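## Task

On the tall shelving unit, one jar on the second shelf up from the floor overhangs that shelf's front edge. Move it back until its entire base rests on that shelf, keeping every other container on the unit where it was. The task fails if the robot tips over or is left tilted.

## Robot and tools

ROBOT. TidyBot++: a mobile base 0.54 m long, 0.50 m wide, 0.38 m high on four powered casters, carrying one seven-joint arm with a two-finger gripper. The shoulder sits 0.12 m ahead of the base centre, 0.68 m up. Segments: upper arm 0.42 m, forearm 0.31 m, hand 0.31 m. It starts folded, hand pointing down, wrist up to 0.08 m past the base front, elbow up to 1.15 m high. A downward-pointing hand reaches at most about 0.94 m high, and only near the base. Cameras: base_camera (fixed on the base) and wrist_camera (sees along the hand).

FRAMES. Base frame: origin on the floor under the base centre, x forward, y left, z up, metres. Odometry frame: the base frame as it was at the scene's start. hand_pose is in the base frame and marks the point between the finger pads; its z axis runs out along the fingers, and the fingers close along its y axis.

TOOL move. One action per call, built from any of base, joints, target, plus optional speeds; all its motions start at once. Extra keys: cameras (list of base_camera, wrist_camera or all; omitted or null means all, [] means none) and blocking (true/omitted: return when everything is at rest; false: return in about 0.5 s while motion continues). A call with no action just reports state and images.
- base: relative offsets from where the base stands when the command starts, measured along its own current axes. translate_m (metres, forward positive, -2 to 2), strafe_m (metres, left positive, -2 to 2), rotate_rad (radians, counter-clockwise from above positive, -6.3 to 6.3). Translate and strafe together drive straight to the resulting point.
- joints: absolute angles by name, radians: joint_1_rad (any angle, positive is clockwise from above, opposite to heading), joint_2_rad (-2.249 to 2.249, 0 upper arm vertical, positive leans forward), joint_3_rad (any), joint_4_rad (-2.579 to 2.579, elbow, negative bends forward when joint_3_rad is 3.14), joint_5_rad (any), joint_6_rad (-2.099 to 2.099, wrist), joint_7_rad (any, hand roll; at 1.57 with the hand down the fingers open left/right). gripper_pos is 0 (open, gap about 85 mm) to 1 (closed). Any-angle joints take the short way round; send steps under half a turn. Done tolerances: ±0.039 for joints 1-4, ±0.095 for 5-7, ±0.03 gripper.
- target: one list of seven numbers, an absolute hand pose in the base frame: x, y, z in metres then quaternion qw, qx, qy, qz. With target, joints may only contain gripper_pos. The controller picks the joint angles; most moves land within about 3 cm, reported off_target. Correct by adding (wanted position - hand_pose) to the last target's x, y, z. To keep the hand still, resend hand_target, not hand_pose. Unreachable poses wander up to 10 s and end time_out.
- speeds: caps for this action only: translate_m or strafe_m 0.05 to 0.5 m/s (name only one when both move), rotate_rad 0.1 to 1.57 rad/s.
No action runs over 15 s; base moves time out after 14 s. An unknown key makes a call invalid; an out-of-range value gets it refused, and a refusal or an uncommanded stop cancels the rest of that reply's move, wait and finished_scene calls.

TOOL wait: seconds from 0 to 10; returns state and images, early if running moves all finish. wait(0) shows an unblocked move in the line "earlier move".
TOOL stop: brakes all running motions; braked ones read stopped and may keep pressing.
TOOL zoom_image: camera (base_camera or wrist_camera) and region [x0, y0, x1, y1] in pixels, top-left origin, at most 504 x 504. base_camera images are 644x364, wrist_camera 644x476.
TOOL finished_scene: scene (1 or 2); ends the scene irrevocably, and the goal must hold with the robot gone.

RESULT LINES. move: done or the worst status. base_status, joint_status, hand_status: moving, done, off_target (resting away from target, may still push), stopped, not_followed (a check withheld targets; "joint command not followed" with a cause means self-collision, "pose unreachable" for a target), contact_stop, time_out, torque_fault, limit_stop_at_motor_heat. hand_pose and hand_target (where the joint targets would put the hand). joint_positions. base_odometry (x, y, heading in rad from wheel counts, slip counts as travel, drifts). base_tilt in degrees, forward and right positive. motor_effort in percent of maximum, bracket is last action's peak. on_its_own lists uncommanded behaviour. ARM HIT flags hard contact with the base or itself. MOTOR HOT appears at 60 °C; an OVER-TEMPERATURE FAULT at 75 °C makes the arm sag for 30-60 s. pictures names the cameras in image order. Base base_status done only means the wheels turned as commanded; a blocked base may have stopped short.

PRACTICAL NOTES. The arm ignores obstacles and keeps pushing; shelves and walls can shove or tilt the base. A hand caught above about 0.6 m while the base drives, or a sideways swing or far reach with the arm stretched, can tip the robot; retracting the arm or backing off rights a slight lean. Loads make the hand sag below hand_target. A torque fault (joints 1-4 at 104.5 N m, 5-7 at 51.3 N m) freezes the arm for 10 s. Friction can leave joints slightly short; correct by adding the error to the last command. Occasionally a loose object gets nudged by itself.

AVOID: knocking other containers, dropping or tipping the jar, squeezing a jar that still rests on the shelf hard, slamming or pushing forcefully, and leaving the robot leaning or fallen. Gentle pushes with the fingertips or a light grasp and short slide inward work best, and a faster finish is better.

Each tool is called after "Request:" by a JSON object that holds its "name" and its "arguments", one argument or row to a line.

## Session

Request:
{"name": "move", "arguments": {

}}

Scene clock: 0.00 s.
base_odometry: x=+0.000 y=+0.000 heading=+0.000
base_tilt: forward=-0.7 right=+0.0
base_status: not commanded
joint_positions: joint_1_rad=+0.029 joint_2_rad=-0.394 joint_3_rad=+3.136 joint_4_rad=-2.516 joint_5_rad=+0.046 joint_6_rad=-0.875 joint_7_rad=+1.568 gripper_pos=+0.000
joint_status: not commanded
motor_effort: joint_1_rad=-1 joint_2_rad=-1 joint_3_rad=+1 joint_4_rad=+15 joint_5_rad=+1 joint_6_rad=+0 joint_7_rad=-1
hand_pose: x=+0.2700 y=-0.0133 z=+0.5980 quat_wxyz=(+0.020, +0.997, +0.000, +0.072) (m; base frame)
hand_target: x=+0.2703 y=-0.0133 z=+0.5981 quat_wxyz=(+0.020, +0.997, +0.000, +0.073) (m; base frame)
hand_status: not commanded
pictures: base_camera, wrist_camera

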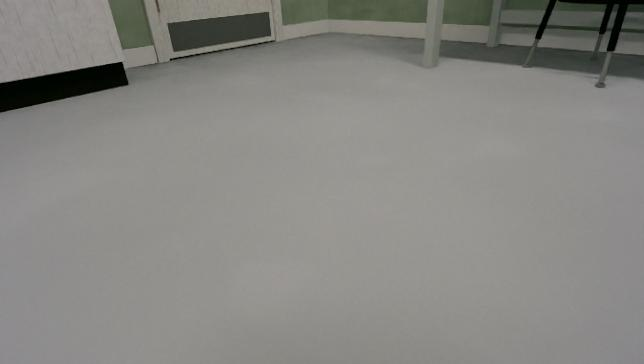

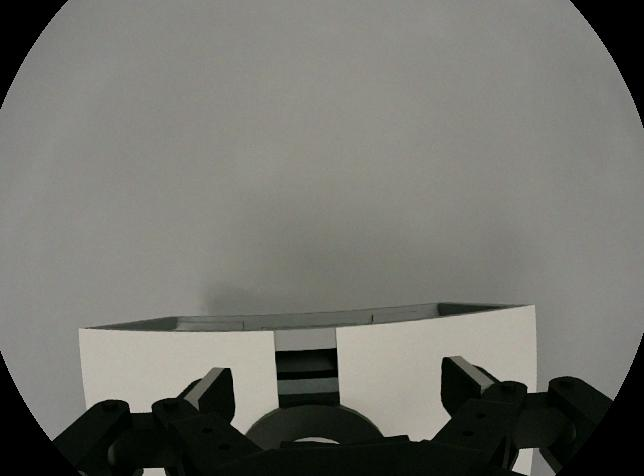

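Request:
{"name": "move", "arguments": {
  "joints": {"joint_6_rad": 0.4}
}}

Scene clock: 2.63 s.
move: done
base_odometry: x=+0.000 y=+0.000 heading=+0.000
base_tilt: forward=-0.7 right=+0.0
base_status: not commanded
joint_positions: joint_1_rad=+0.029 joint_2_rad=-0.395 joint_3_rad=+3.136 joint_4_rad=-2.514 joint_5_rad=+0.046 joint_6_rad=+0.347 joint_7_rad=+1.568 gripper_pos=+0.000
joint_status: all done
motor_effort: joint_1_rad=-1(1) joint_2_rad=-5(6) joint_3_rad=+1(1) joint_4_rad=+19(19) joint_5_rad=+0(1) joint_6_rad=+8(9) joint_7_rad=-1(2)
hand_pose: x=+0.5304 y=-0.0031 z=+0.8436 quat_wxyz=(+0.015, +0.775, +0.012, +0.632) (m; base frame)
hand_target: x=+0.5330 y=-0.0024 z=+0.8592 quat_wxyz=(+0.014, +0.758, +0.012, +0.652) (m; base frame)
hand_status: not commanded
pictures: base_camera, wrist_camera
camera_calibration:
wrist_camera: T_world_to_cam=[[0.00620281, -0.99989, -0.0134629, 0.0163856], [-0.160407, 0.012294, -0.986974, 0.981605], [0.987032, 0.00828156, -0.160313, -0.254525], [0, 0, 0, 1]] pos_world=[0.408579, 0.00642389, 0.928236]

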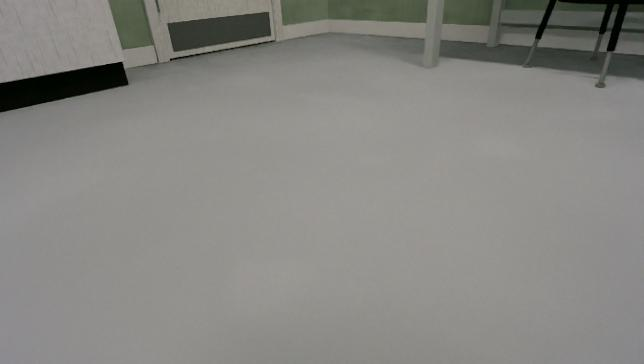

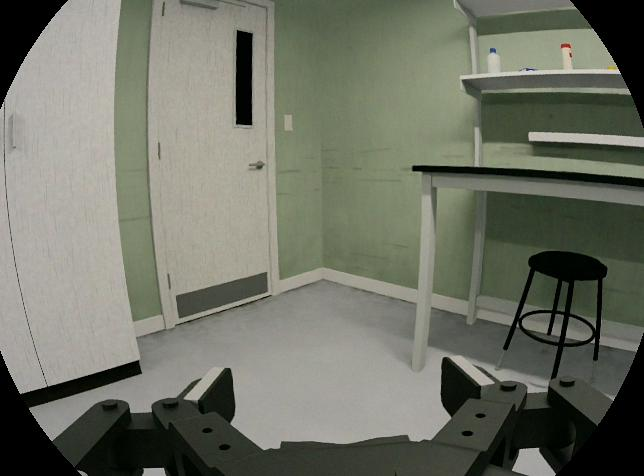

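Request:
{"name": "move", "arguments": {
  "joints": {"joint_1_rad": 1.2},
  "cameras": ["wrist_camera"]
}}

Request:
{"name": "move", "arguments": {
  "joints": {"joint_1_rad": 2.4},
  "cameras": ["wrist_camera"]
}}

Request:
{"name": "move", "arguments": {
  "joints": {"joint_1_rad": 3.6},
  "cameras": ["wrist_camera"]
}}

Request:
{"name": "move", "arguments": {
  "joints": {"joint_1_rad": 4.9},
  "cameras": ["wrist_camera"]
}}

Scene clock: 5.77 s.
move: done
base_odometry: x=+0.000 y=+0.000 heading=+0.000
base_tilt: forward=-0.7 right=+0.0
base_status: not commanded
joint_positions: joint_1_rad=+1.187 joint_2_rad=-0.395 joint_3_rad=+3.136 joint_4_rad=-2.514 joint_5_rad=+0.046 joint_6_rad=+0.347 joint_7_rad=+1.568 gripper_pos=+0.000
joint_status: all done
motor_effort: joint_1_rad=-1(2) joint_2_rad=-5(6) joint_3_rad=+1(1) joint_4_rad=+19(19) joint_5_rad=+0(1) joint_6_rad=+8(10) joint_7_rad=-1(2)
hand_pose: x=+0.2811 y=-0.3781 z=+0.8438 quat_wxyz=(+0.358, +0.655, -0.414, +0.521) (m; base frame)
hand_target: x=+0.2778 y=-0.3824 z=+0.8592 quat_wxyz=(+0.372, +0.639, -0.409, +0.535) (m; base frame)
hand_status: not commanded
pictures: wrist_camera
camera_calibration:
wrist_camera: T_world_to_cam=[[-0.913537, -0.406533, -0.0134598, 0.125829], [-0.0528253, 0.151386, -0.987062, 0.968824], [0.403311, -0.901007, -0.159772, -0.185562], [0, 0, 0, 1]] pos_world=[0.240967, -0.262706, 0.928336]

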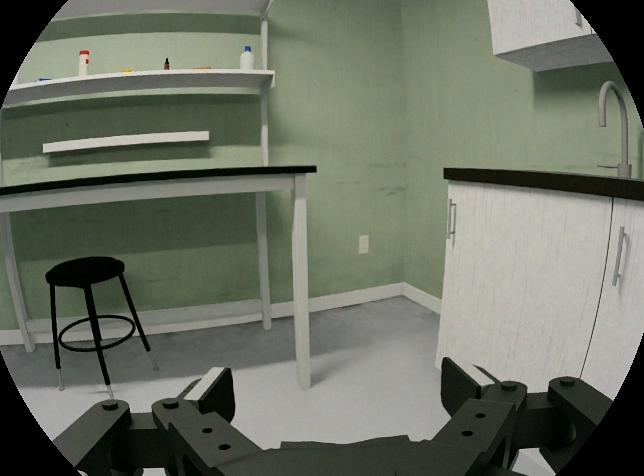

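Scene clock: 8.23 s.
move: done
base_odometry: x=+0.000 y=+0.000 heading=+0.000
base_tilt: forward=-0.7 right=+0.1
base_status: not commanded
joint_positions: joint_1_rad=+2.387 joint_2_rad=-0.395 joint_3_rad=+3.136 joint_4_rad=-2.514 joint_5_rad=+0.046 joint_6_rad=+0.347 joint_7_rad=+1.568 gripper_pos=+0.000
joint_status: all done
motor_effort: joint_1_rad=-1(2) joint_2_rad=-5(6) joint_3_rad=+0(1) joint_4_rad=+19(20) joint_5_rad=+0(1) joint_6_rad=+8(10) joint_7_rad=-2(2)
hand_pose: x=-0.1747 y=-0.2881 z=+0.8439 quat_wxyz=(+0.590, +0.307, -0.711, +0.228) (m; base frame)
hand_target: x=-0.1798 y=-0.2865 z=+0.8592 quat_wxyz=(+0.609, +0.296, -0.698, +0.232) (m; base frame)
hand_status: not commanded
pictures: wrist_camera
camera_calibration:
wrist_camera: T_world_to_cam=[[-0.709937, 0.704137, -0.0134584, 0.101597], [0.121786, 0.103922, -0.987101, 0.948055], [-0.693656, -0.702418, -0.159532, -0.0552444], [0, 0, 0, 1]] pos_world=[-0.0816526, -0.208867, 0.92838]

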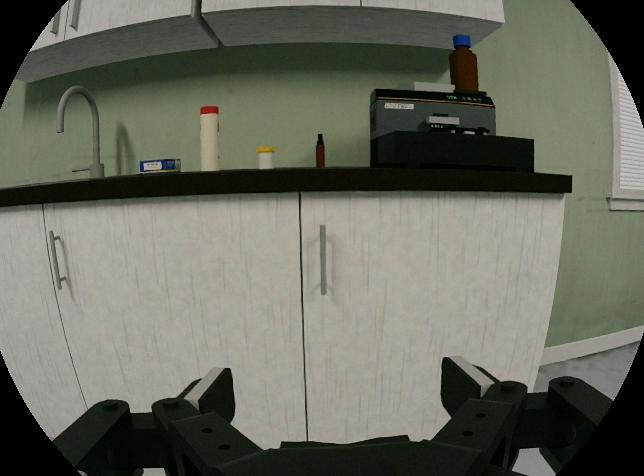

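Scene clock: 10.70 s.
move: done
base_odometry: x=+0.000 y=+0.000 heading=+0.000
base_tilt: forward=-0.7 right=+0.0
base_status: not commanded
joint_positions: joint_1_rad=+3.587 joint_2_rad=-0.395 joint_3_rad=+3.136 joint_4_rad=-2.514 joint_5_rad=+0.046 joint_6_rad=+0.347 joint_7_rad=+1.568 gripper_pos=+0.000
joint_status: all done
motor_effort: joint_1_rad=-1(2) joint_2_rad=-6(6) joint_3_rad=+0(1) joint_4_rad=+19(19) joint_5_rad=+0(0) joint_6_rad=+8(10) joint_7_rad=-2(2)
hand_pose: x=-0.2560 y=+0.1693 z=+0.8439 quat_wxyz=(+0.615, -0.149, -0.760, -0.145) (m; base frame)
hand_target: x=-0.2563 y=+0.1747 z=+0.8592 quat_wxyz=(+0.634, -0.150, -0.743, -0.153) (m; base frame)
hand_status: not commanded
pictures: wrist_camera
camera_calibration:
wrist_camera: T_world_to_cam=[[0.399005, 0.91685, -0.0134577, -0.0303679], [0.140882, -0.0757997, -0.98712, 0.945788], [-0.906062, 0.39197, -0.159412, -0.030079], [0, 0, 0, 1]] pos_world=[-0.148381, 0.111323, 0.928403]

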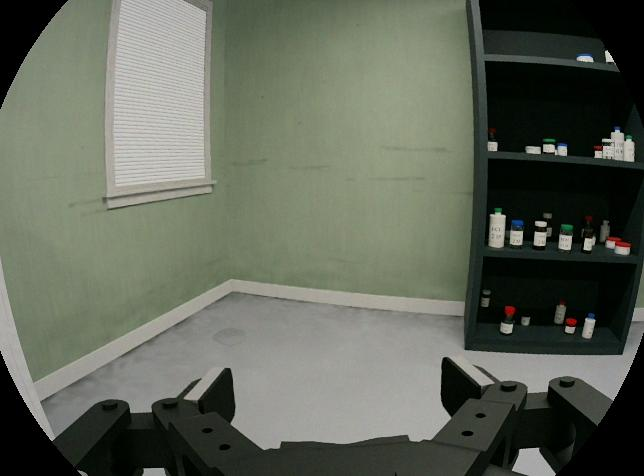

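Scene clock: 13.27 s.
move: done
base_odometry: x=+0.000 y=+0.000 heading=+0.000
base_tilt: forward=-0.7 right=+0.0
base_status: not commanded
joint_positions: joint_1_rad=+4.887 joint_2_rad=-0.395 joint_3_rad=+3.136 joint_4_rad=-2.514 joint_5_rad=+0.046 joint_6_rad=+0.348 joint_7_rad=+1.568 gripper_pos=+0.000
joint_status: all done
motor_effort: joint_1_rad=-1(2) joint_2_rad=-5(6) joint_3_rad=+1(1) joint_4_rad=+19(19) joint_5_rad=+0(1) joint_6_rad=+9(10) joint_7_rad=-2(2)
hand_pose: x=+0.1819 y=+0.4066 z=+0.8439 quat_wxyz=(+0.402, -0.578, -0.515, -0.488) (m; base frame)
hand_target: x=+0.1869 y=+0.4084 z=+0.8592 quat_wxyz=(+0.412, -0.569, -0.501, -0.505) (m; base frame)
hand_status: not commanded
pictures: wrist_camera
camera_calibration:
wrist_camera: T_world_to_cam=[[0.990166, -0.139248, -0.0134573, -0.100717], [-0.0353493, -0.155963, -0.98713, 0.966762], [0.135357, 0.977899, -0.159352, -0.154063], [0, 0, 0, 1]] pos_world=[0.154754, 0.287413, 0.928414]

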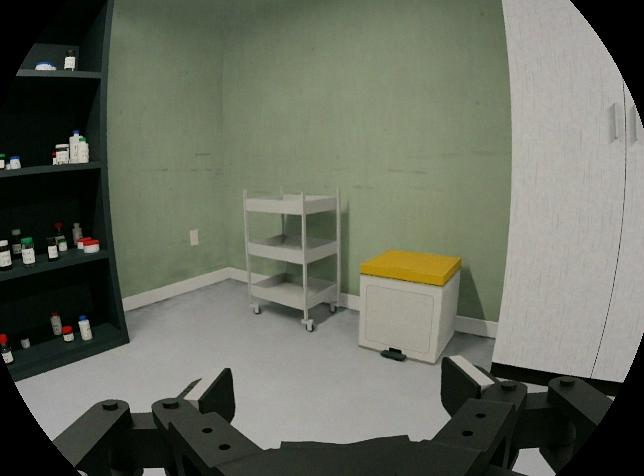

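Request:
{"name": "move", "arguments": {
  "joints": {"joint_1_rad": 4.1},
  "cameras": ["wrist_camera"]
}}

Scene clock: 15.50 s.
move: done
base_odometry: x=+0.000 y=+0.000 heading=+0.000
base_tilt: forward=-0.7 right=+0.0
base_status: not commanded
joint_positions: joint_1_rad=+4.113 joint_2_rad=-0.395 joint_3_rad=+3.136 joint_4_rad=-2.514 joint_5_rad=+0.046 joint_6_rad=+0.348 joint_7_rad=+1.568 gripper_pos=+0.000
joint_status: all done
motor_effort: joint_1_rad=-1(2) joint_2_rad=-5(6) joint_3_rad=+0(1) joint_4_rad=+19(19) joint_5_rad=+0(1) joint_6_rad=+8(10) joint_7_rad=-2(2)
hand_pose: x=-0.1202 y=+0.3348 z=+0.8439 quat_wxyz=(+0.557, -0.341, -0.695, -0.300) (m; base frame)
hand_target: x=-0.1266 y=+0.3333 z=+0.8592 quat_wxyz=(+0.576, -0.329, -0.683, -0.305) (m; base frame)
hand_status: not commanded
pictures: wrist_camera
camera_calibration:
wrist_camera: T_world_to_cam=[[0.805493, 0.592453, -0.013457, -0.0787413], [0.083688, -0.136203, -0.98714, 0.952599], [-0.586667, 0.794008, -0.159292, -0.0681978], [0, 0, 0, 1]] pos_world=[-0.056305, 0.230547, 0.928425]

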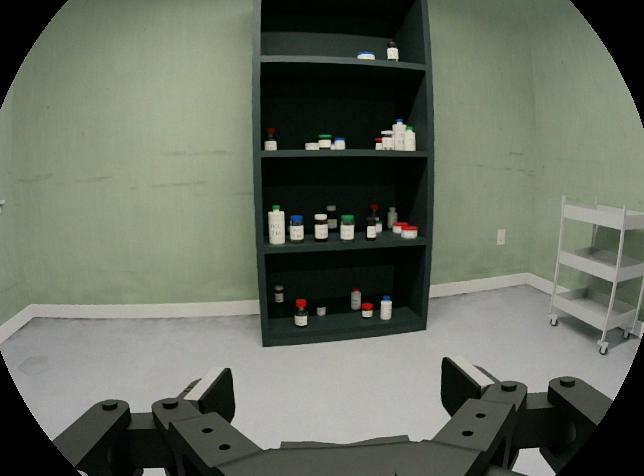

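Request:
{"name": "zoom_image", "arguments": {
  "camera": "wrist_camera",
  "region": [240, 180, 440, 350]
}}

Scaled by 2.520.

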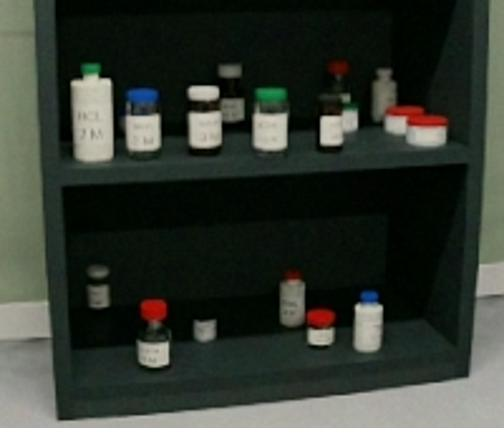

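Request:
{"name": "move", "arguments": {
  "base": {"translate_m": -0.20, "strafe_m": 1.05, "rotate_rad": 2.384},
  "joints": {"joint_1_rad": 0.0, "joint_6_rad": 0.2}
}}

Scene clock: 22.37 s.
move: done
base_odometry: x=-0.200 y=+1.050 heading=+2.385
base_tilt: forward=-0.7 right=+0.0
base_status: done
joint_positions: joint_1_rad=+6.270 joint_2_rad=-0.394 joint_3_rad=+3.136 joint_4_rad=-2.514 joint_5_rad=+0.046 joint_6_rad=+0.238 joint_7_rad=+1.568 gripper_pos=+0.000
joint_status: all done
motor_effort: joint_1_rad=-1(2) joint_2_rad=-5(7) joint_3_rad=+0(1) joint_4_rad=+19(20) joint_5_rad=+0(1) joint_6_rad=+9(10) joint_7_rad=-2(2)
hand_pose: x=+0.5216 y=+0.0124 z=+0.8108 quat_wxyz=(-0.003, -0.808, -0.028, -0.589) (m; base frame)
hand_target: x=+0.5176 y=+0.0065 z=+0.7990 quat_wxyz=(-0.008, -0.819, -0.022, -0.573) (m; base frame)
hand_status: not commanded
pictures: base_camera, wrist_camera
camera_calibration:
wrist_camera: T_world_to_cam=[[0.0421348, -0.999017, -0.0137704, 0.01302], [-0.266966, 0.00202406, -0.963704, 0.984482], [0.962784, 0.0442817, -0.266618, -0.152909], [0, 0, 0, 1]] pos_world=[0.409493, 0.0177856, 0.90816]

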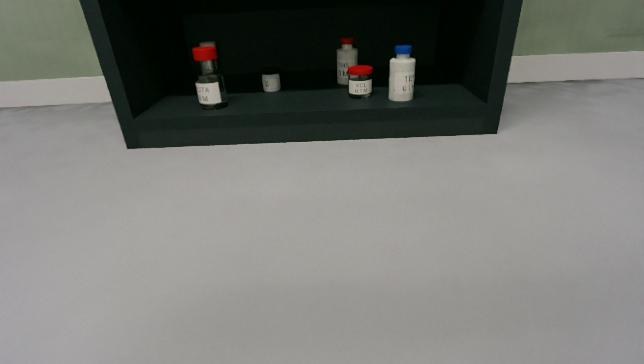

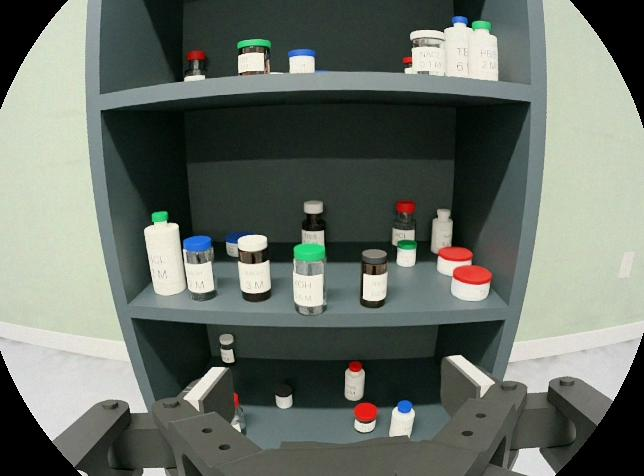

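Request:
{"name": "zoom_image", "arguments": {
  "camera": "wrist_camera",
  "region": [120, 180, 520, 350]
}}

Request:
{"name": "zoom_image", "arguments": {
  "camera": "wrist_camera",
  "region": [220, 220, 400, 340]
}}

Scaled by 1.260.

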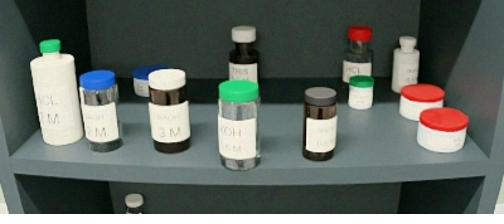

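Scaled by 2.800.

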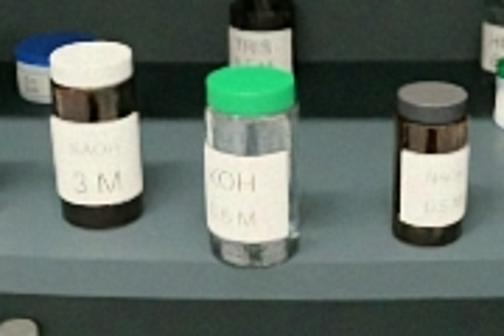

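Request:
{"name": "zoom_image", "arguments": {
  "camera": "wrist_camera",
  "region": [270, 270, 350, 330]
}}

Request:
{"name": "zoom_image", "arguments": {
  "camera": "wrist_camera",
  "region": [120, 270, 260, 340]
}}

Request:
{"name": "zoom_image", "arguments": {
  "camera": "wrist_camera",
  "region": [340, 230, 520, 340]
}}

Scaled by 6.300.

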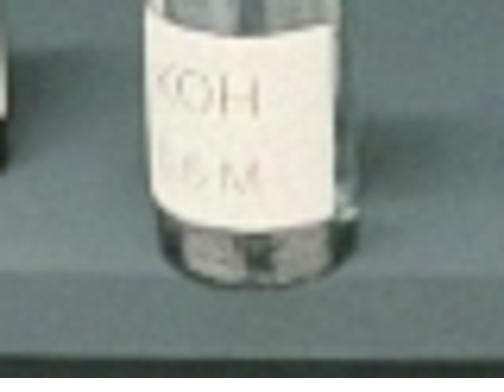

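Scaled by 3.600.

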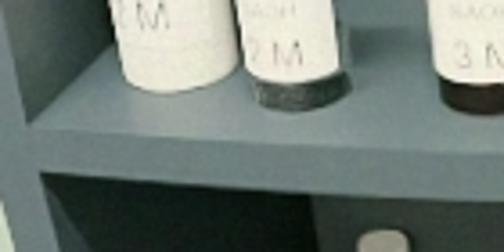

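Scaled by 2.800.

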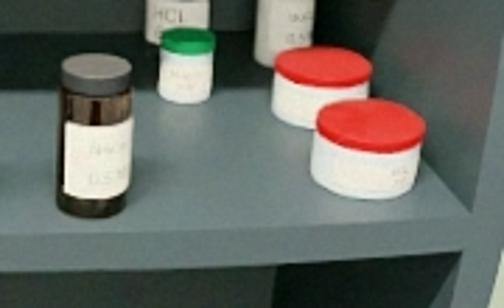

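Request:
{"name": "move", "arguments": {
  "base": {"rotate_rad": -0.025, "strafe_m": 0.08},
  "joints": {"joint_1_rad": 0.0, "joint_2_rad": 1.08, "joint_4_rad": -1.685, "joint_6_rad": 1.214, "joint_5_rad": 0.0, "joint_3_rad": 3.1416, "joint_7_rad": 1.5708, "gripper_pos": 0.5}
}}

Scene clock: 32.53 s.
move: done
base_odometry: x=-0.255 y=+0.992 heading=+2.360
base_tilt: forward=-0.7 right=+0.0
base_status: done
joint_positions: joint_1_rad=+6.275 joint_2_rad=+1.093 joint_3_rad=+3.132 joint_4_rad=-1.699 joint_5_rad=+0.046 joint_6_rad=+1.159 joint_7_rad=+1.568 gripper_pos=+0.500
joint_status: all done
motor_effort: joint_1_rad=-1(3) joint_2_rad=-46(49) joint_3_rad=-1(2) joint_4_rad=+11(20) joint_5_rad=+0(1) joint_6_rad=+9(10) joint_7_rad=-1(3)
hand_pose: x=+0.9104 y=+0.0255 z=+0.5605 quat_wxyz=(+0.017, -0.729, -0.022, -0.684) (m; base frame)
hand_target: x=+0.9169 y=+0.0014 z=+0.5939 quat_wxyz=(+0.000, -0.700, +0.000, -0.714) (m; base frame)
hand_status: not commanded
pictures: base_camera, wrist_camera
camera_calibration:
wrist_camera: T_world_to_cam=[[0.0688095, -0.996577, -0.0458178, -0.000164842], [-0.0236603, 0.0442835, -0.998739, 0.644083], [0.997349, 0.0698068, -0.0205322, -0.764577], [0, 0, 0, 1]] pos_world=[0.7778, 0.0246861, 0.627564]

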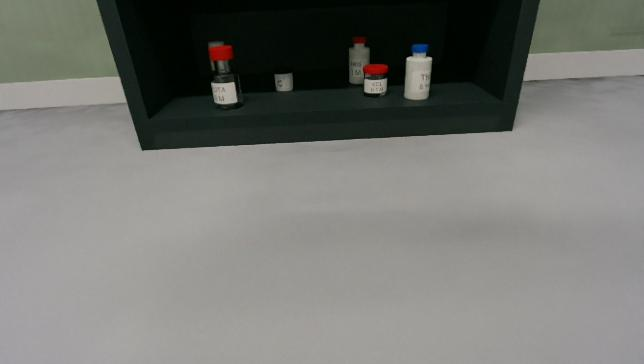

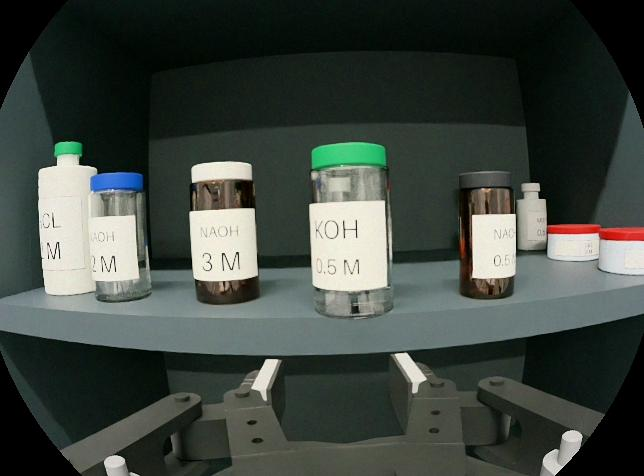

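Request:
{"name": "zoom_image", "arguments": {
  "camera": "wrist_camera",
  "region": [280, 270, 430, 420]
}}

Scaled by 3.360.

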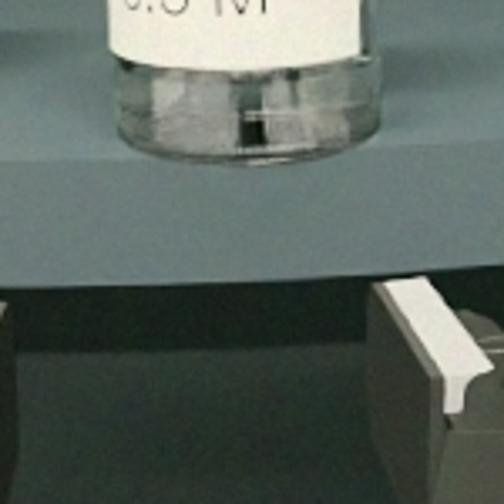

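Request:
{"name": "move", "arguments": {
  "base": {"translate_m": 0.08, "strafe_m": 0.006},
  "speeds": {"translate_m": 0.15},
  "joints": {"joint_1_rad": 0.0, "joint_2_rad": 1.117, "joint_4_rad": -1.687, "joint_6_rad": 1.341, "joint_5_rad": -0.055, "joint_3_rad": 3.1416, "joint_7_rad": 1.5708},
  "cameras": ["wrist_camera"]
}}

Scene clock: 39.00 s.
move: done
base_odometry: x=-0.317 y=+1.044 heading=+2.360
base_tilt: forward=-0.6 right=+0.0
base_status: done
joint_positions: joint_1_rad=+6.275 joint_2_rad=+1.127 joint_3_rad=+3.133 joint_4_rad=-1.693 joint_5_rad=-0.009 joint_6_rad=+1.296 joint_7_rad=+1.568 gripper_pos=+0.500
joint_status: all done
motor_effort: joint_1_rad=-1(2) joint_2_rad=-46(49) joint_3_rad=-1(1) joint_4_rad=+10(12) joint_5_rad=+0(1) joint_6_rad=+8(10) joint_7_rad=-1(3)
hand_pose: x=+0.9093 y=+0.0089 z=+0.5790 quat_wxyz=(+0.006, -0.690, +0.004, -0.723) (m; base frame)
hand_target: x=+0.9104 y=-0.0153 z=+0.6030 quat_wxyz=(-0.013, -0.668, +0.024, -0.744) (m; base frame)
hand_status: not commanded
pictures: wrist_camera
camera_calibration:
wrist_camera: T_world_to_cam=[[0.0225779, -0.997801, -0.0623185, 0.035868], [0.0876384, 0.0640698, -0.99409, 0.559147], [0.995896, 0.016983, 0.0888922, -0.823508], [0, 0, 0, 1]] pos_world=[0.770316, 0.0139503, 0.631281]

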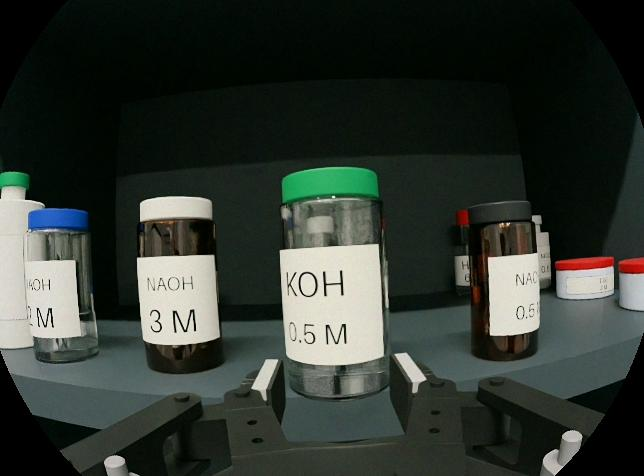

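Request:
{"name": "zoom_image", "arguments": {
  "camera": "wrist_camera",
  "region": [240, 340, 440, 476]
}}

Scaled by 2.520.

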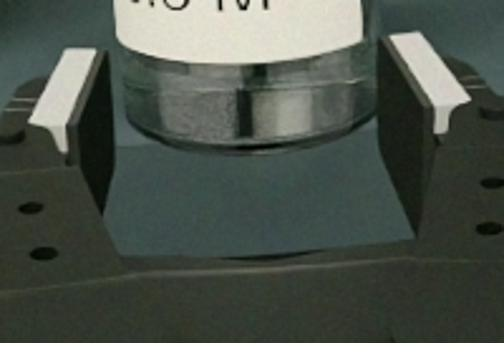

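Request:
{"name": "move", "arguments": {
  "base": {"translate_m": 0.075},
  "speeds": {"translate_m": 0.1},
  "joints": {"joint_2_rad": 1.13},
  "cameras": ["wrist_camera"]
}}

Scene clock: 42.17 s.
move: done
base_odometry: x=-0.370 y=+1.097 heading=+2.360
base_tilt: forward=-0.6 right=+0.0
base_status: done
joint_positions: joint_1_rad=+6.275 joint_2_rad=+1.139 joint_3_rad=+3.133 joint_4_rad=-1.692 joint_5_rad=-0.010 joint_6_rad=+1.296 joint_7_rad=+1.568 gripper_pos=+0.500
joint_status: all done
motor_effort: joint_1_rad=-1(2) joint_2_rad=-46(48) joint_3_rad=-1(1) joint_4_rad=+10(12) joint_5_rad=+0(1) joint_6_rad=+9(10) joint_7_rad=-2(2)
hand_pose: x=+0.9084 y=+0.0085 z=+0.5700 quat_wxyz=(+0.006, -0.694, +0.004, -0.720) (m; base frame)
hand_target: x=+0.9093 y=-0.0153 z=+0.5927 quat_wxyz=(-0.013, -0.673, +0.024, -0.740) (m; base frame)
hand_status: not commanded
pictures: wrist_camera
camera_calibration:
wrist_camera: T_world_to_cam=[[0.0209102, -0.997813, -0.0627048, 0.0366499], [0.0772433, 0.0641434, -0.994947, 0.560303], [0.996793, 0.015961, 0.0784156, -0.81659], [0, 0, 0, 1]] pos_world=[0.769925, 0.0136635, 0.623803]

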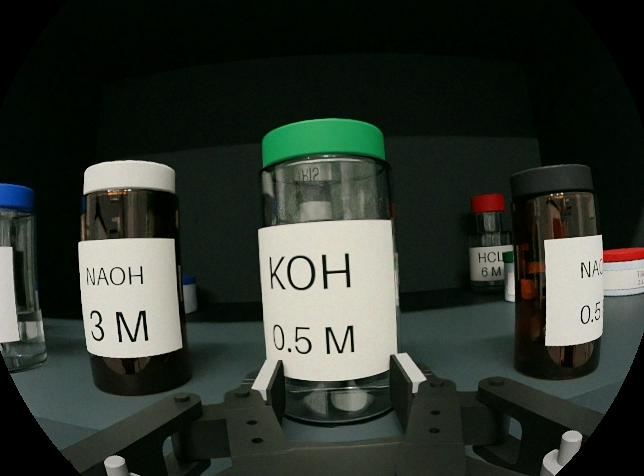

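Request:
{"name": "zoom_image", "arguments": {
  "camera": "wrist_camera",
  "region": [220, 330, 440, 476]
}}

Scaled by 2.291.

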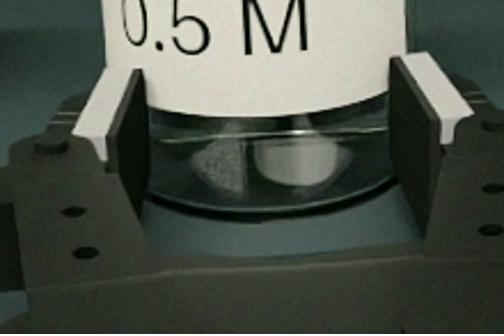

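Request:
{"name": "move", "arguments": {
  "base": {"translate_m": 0.055},
  "speeds": {"translate_m": 0.06},
  "cameras": ["wrist_camera"]
}}

Scene clock: 44.03 s.
move: done
base_odometry: x=-0.409 y=+1.136 heading=+2.361
base_tilt: forward=-0.7 right=+0.0
base_status: done
joint_positions: joint_1_rad=+6.275 joint_2_rad=+1.140 joint_3_rad=+3.133 joint_4_rad=-1.691 joint_5_rad=-0.010 joint_6_rad=+1.297 joint_7_rad=+1.568 gripper_pos=+0.500
joint_status: not commanded
motor_effort: joint_1_rad=-1(1) joint_2_rad=-47(48) joint_3_rad=-1(1) joint_4_rad=+10(12) joint_5_rad=+0(1) joint_6_rad=+8(10) joint_7_rad=-2(2)
hand_pose: x=+0.9083 y=+0.0084 z=+0.5699 quat_wxyz=(+0.006, -0.694, +0.004, -0.720) (m; base frame)
hand_target: x=+0.9093 y=-0.0153 z=+0.5927 quat_wxyz=(-0.013, -0.673, +0.024, -0.740) (m; base frame)
hand_status: not commanded
pictures: wrist_camera
camera_calibration:
wrist_camera: T_world_to_cam=[[0.0207899, -0.997815, -0.0627106, 0.0366643], [0.0778732, 0.0641497, -0.994897, 0.559606], [0.996746, 0.0158003, 0.0790368, -0.816881], [0, 0, 0, 1]] pos_world=[0.769882, 0.0135926, 0.623613]

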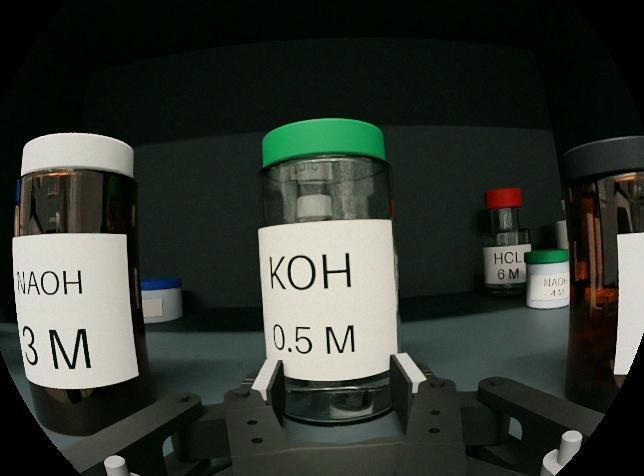

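Request:
{"name": "move", "arguments": {
  "base": {"translate_m": -0.25},
  "speeds": {"translate_m": 0.3},
  "cameras": ["wrist_camera"]
}}

Scene clock: 46.27 s.
move: done
base_odometry: x=-0.232 y=+0.959 heading=+2.361
base_tilt: forward=-0.7 right=+0.0
base_status: done
joint_positions: joint_1_rad=+6.278 joint_2_rad=+1.142 joint_3_rad=+3.134 joint_4_rad=-1.690 joint_5_rad=-0.011 joint_6_rad=+1.297 joint_7_rad=+1.568 gripper_pos=+0.500
joint_status: not commanded
motor_effort: joint_1_rad=+0(6) joint_2_rad=-47(48) joint_3_rad=-1(2) joint_4_rad=+10(12) joint_5_rad=+0(1) joint_6_rad=+9(10) joint_7_rad=-2(2)
hand_pose: x=+0.9084 y=+0.0053 z=+0.5684 quat_wxyz=(+0.004, -0.694, +0.006, -0.720) (m; base frame)
hand_target: x=+0.9093 y=-0.0153 z=+0.5927 quat_wxyz=(-0.013, -0.673, +0.024, -0.740) (m; base frame)
hand_status: not commanded
pictures: wrist_camera
camera_calibration:
wrist_camera: T_world_to_cam=[[0.0162204, -0.997932, -0.0621955, 0.0373382], [0.0768077, 0.0632635, -0.995037, 0.559336], [0.996914, 0.0113628, 0.077675, -0.816143], [0, 0, 0, 1]] pos_world=[0.770058, 0.0111491, 0.622276]

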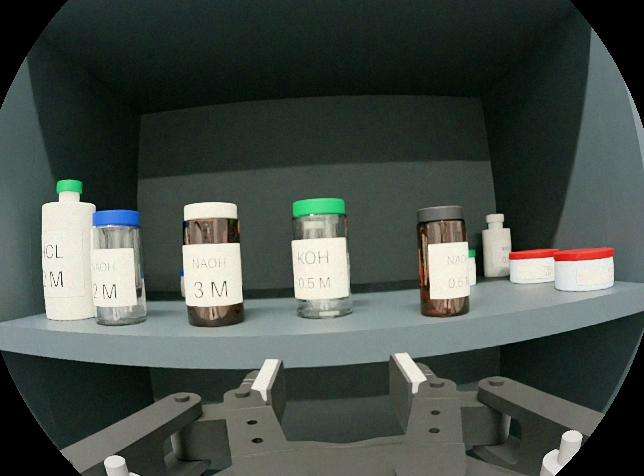

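Request:
{"name": "zoom_image", "arguments": {
  "camera": "wrist_camera",
  "region": [20, 270, 520, 380]
}}

Scaled by 1.008.

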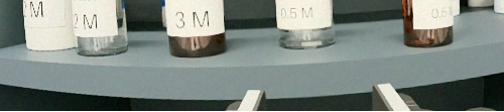

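Request:
{"name": "finished_scene", "arguments": {
  "scene": 1
}}

The scene is finished: the task was done.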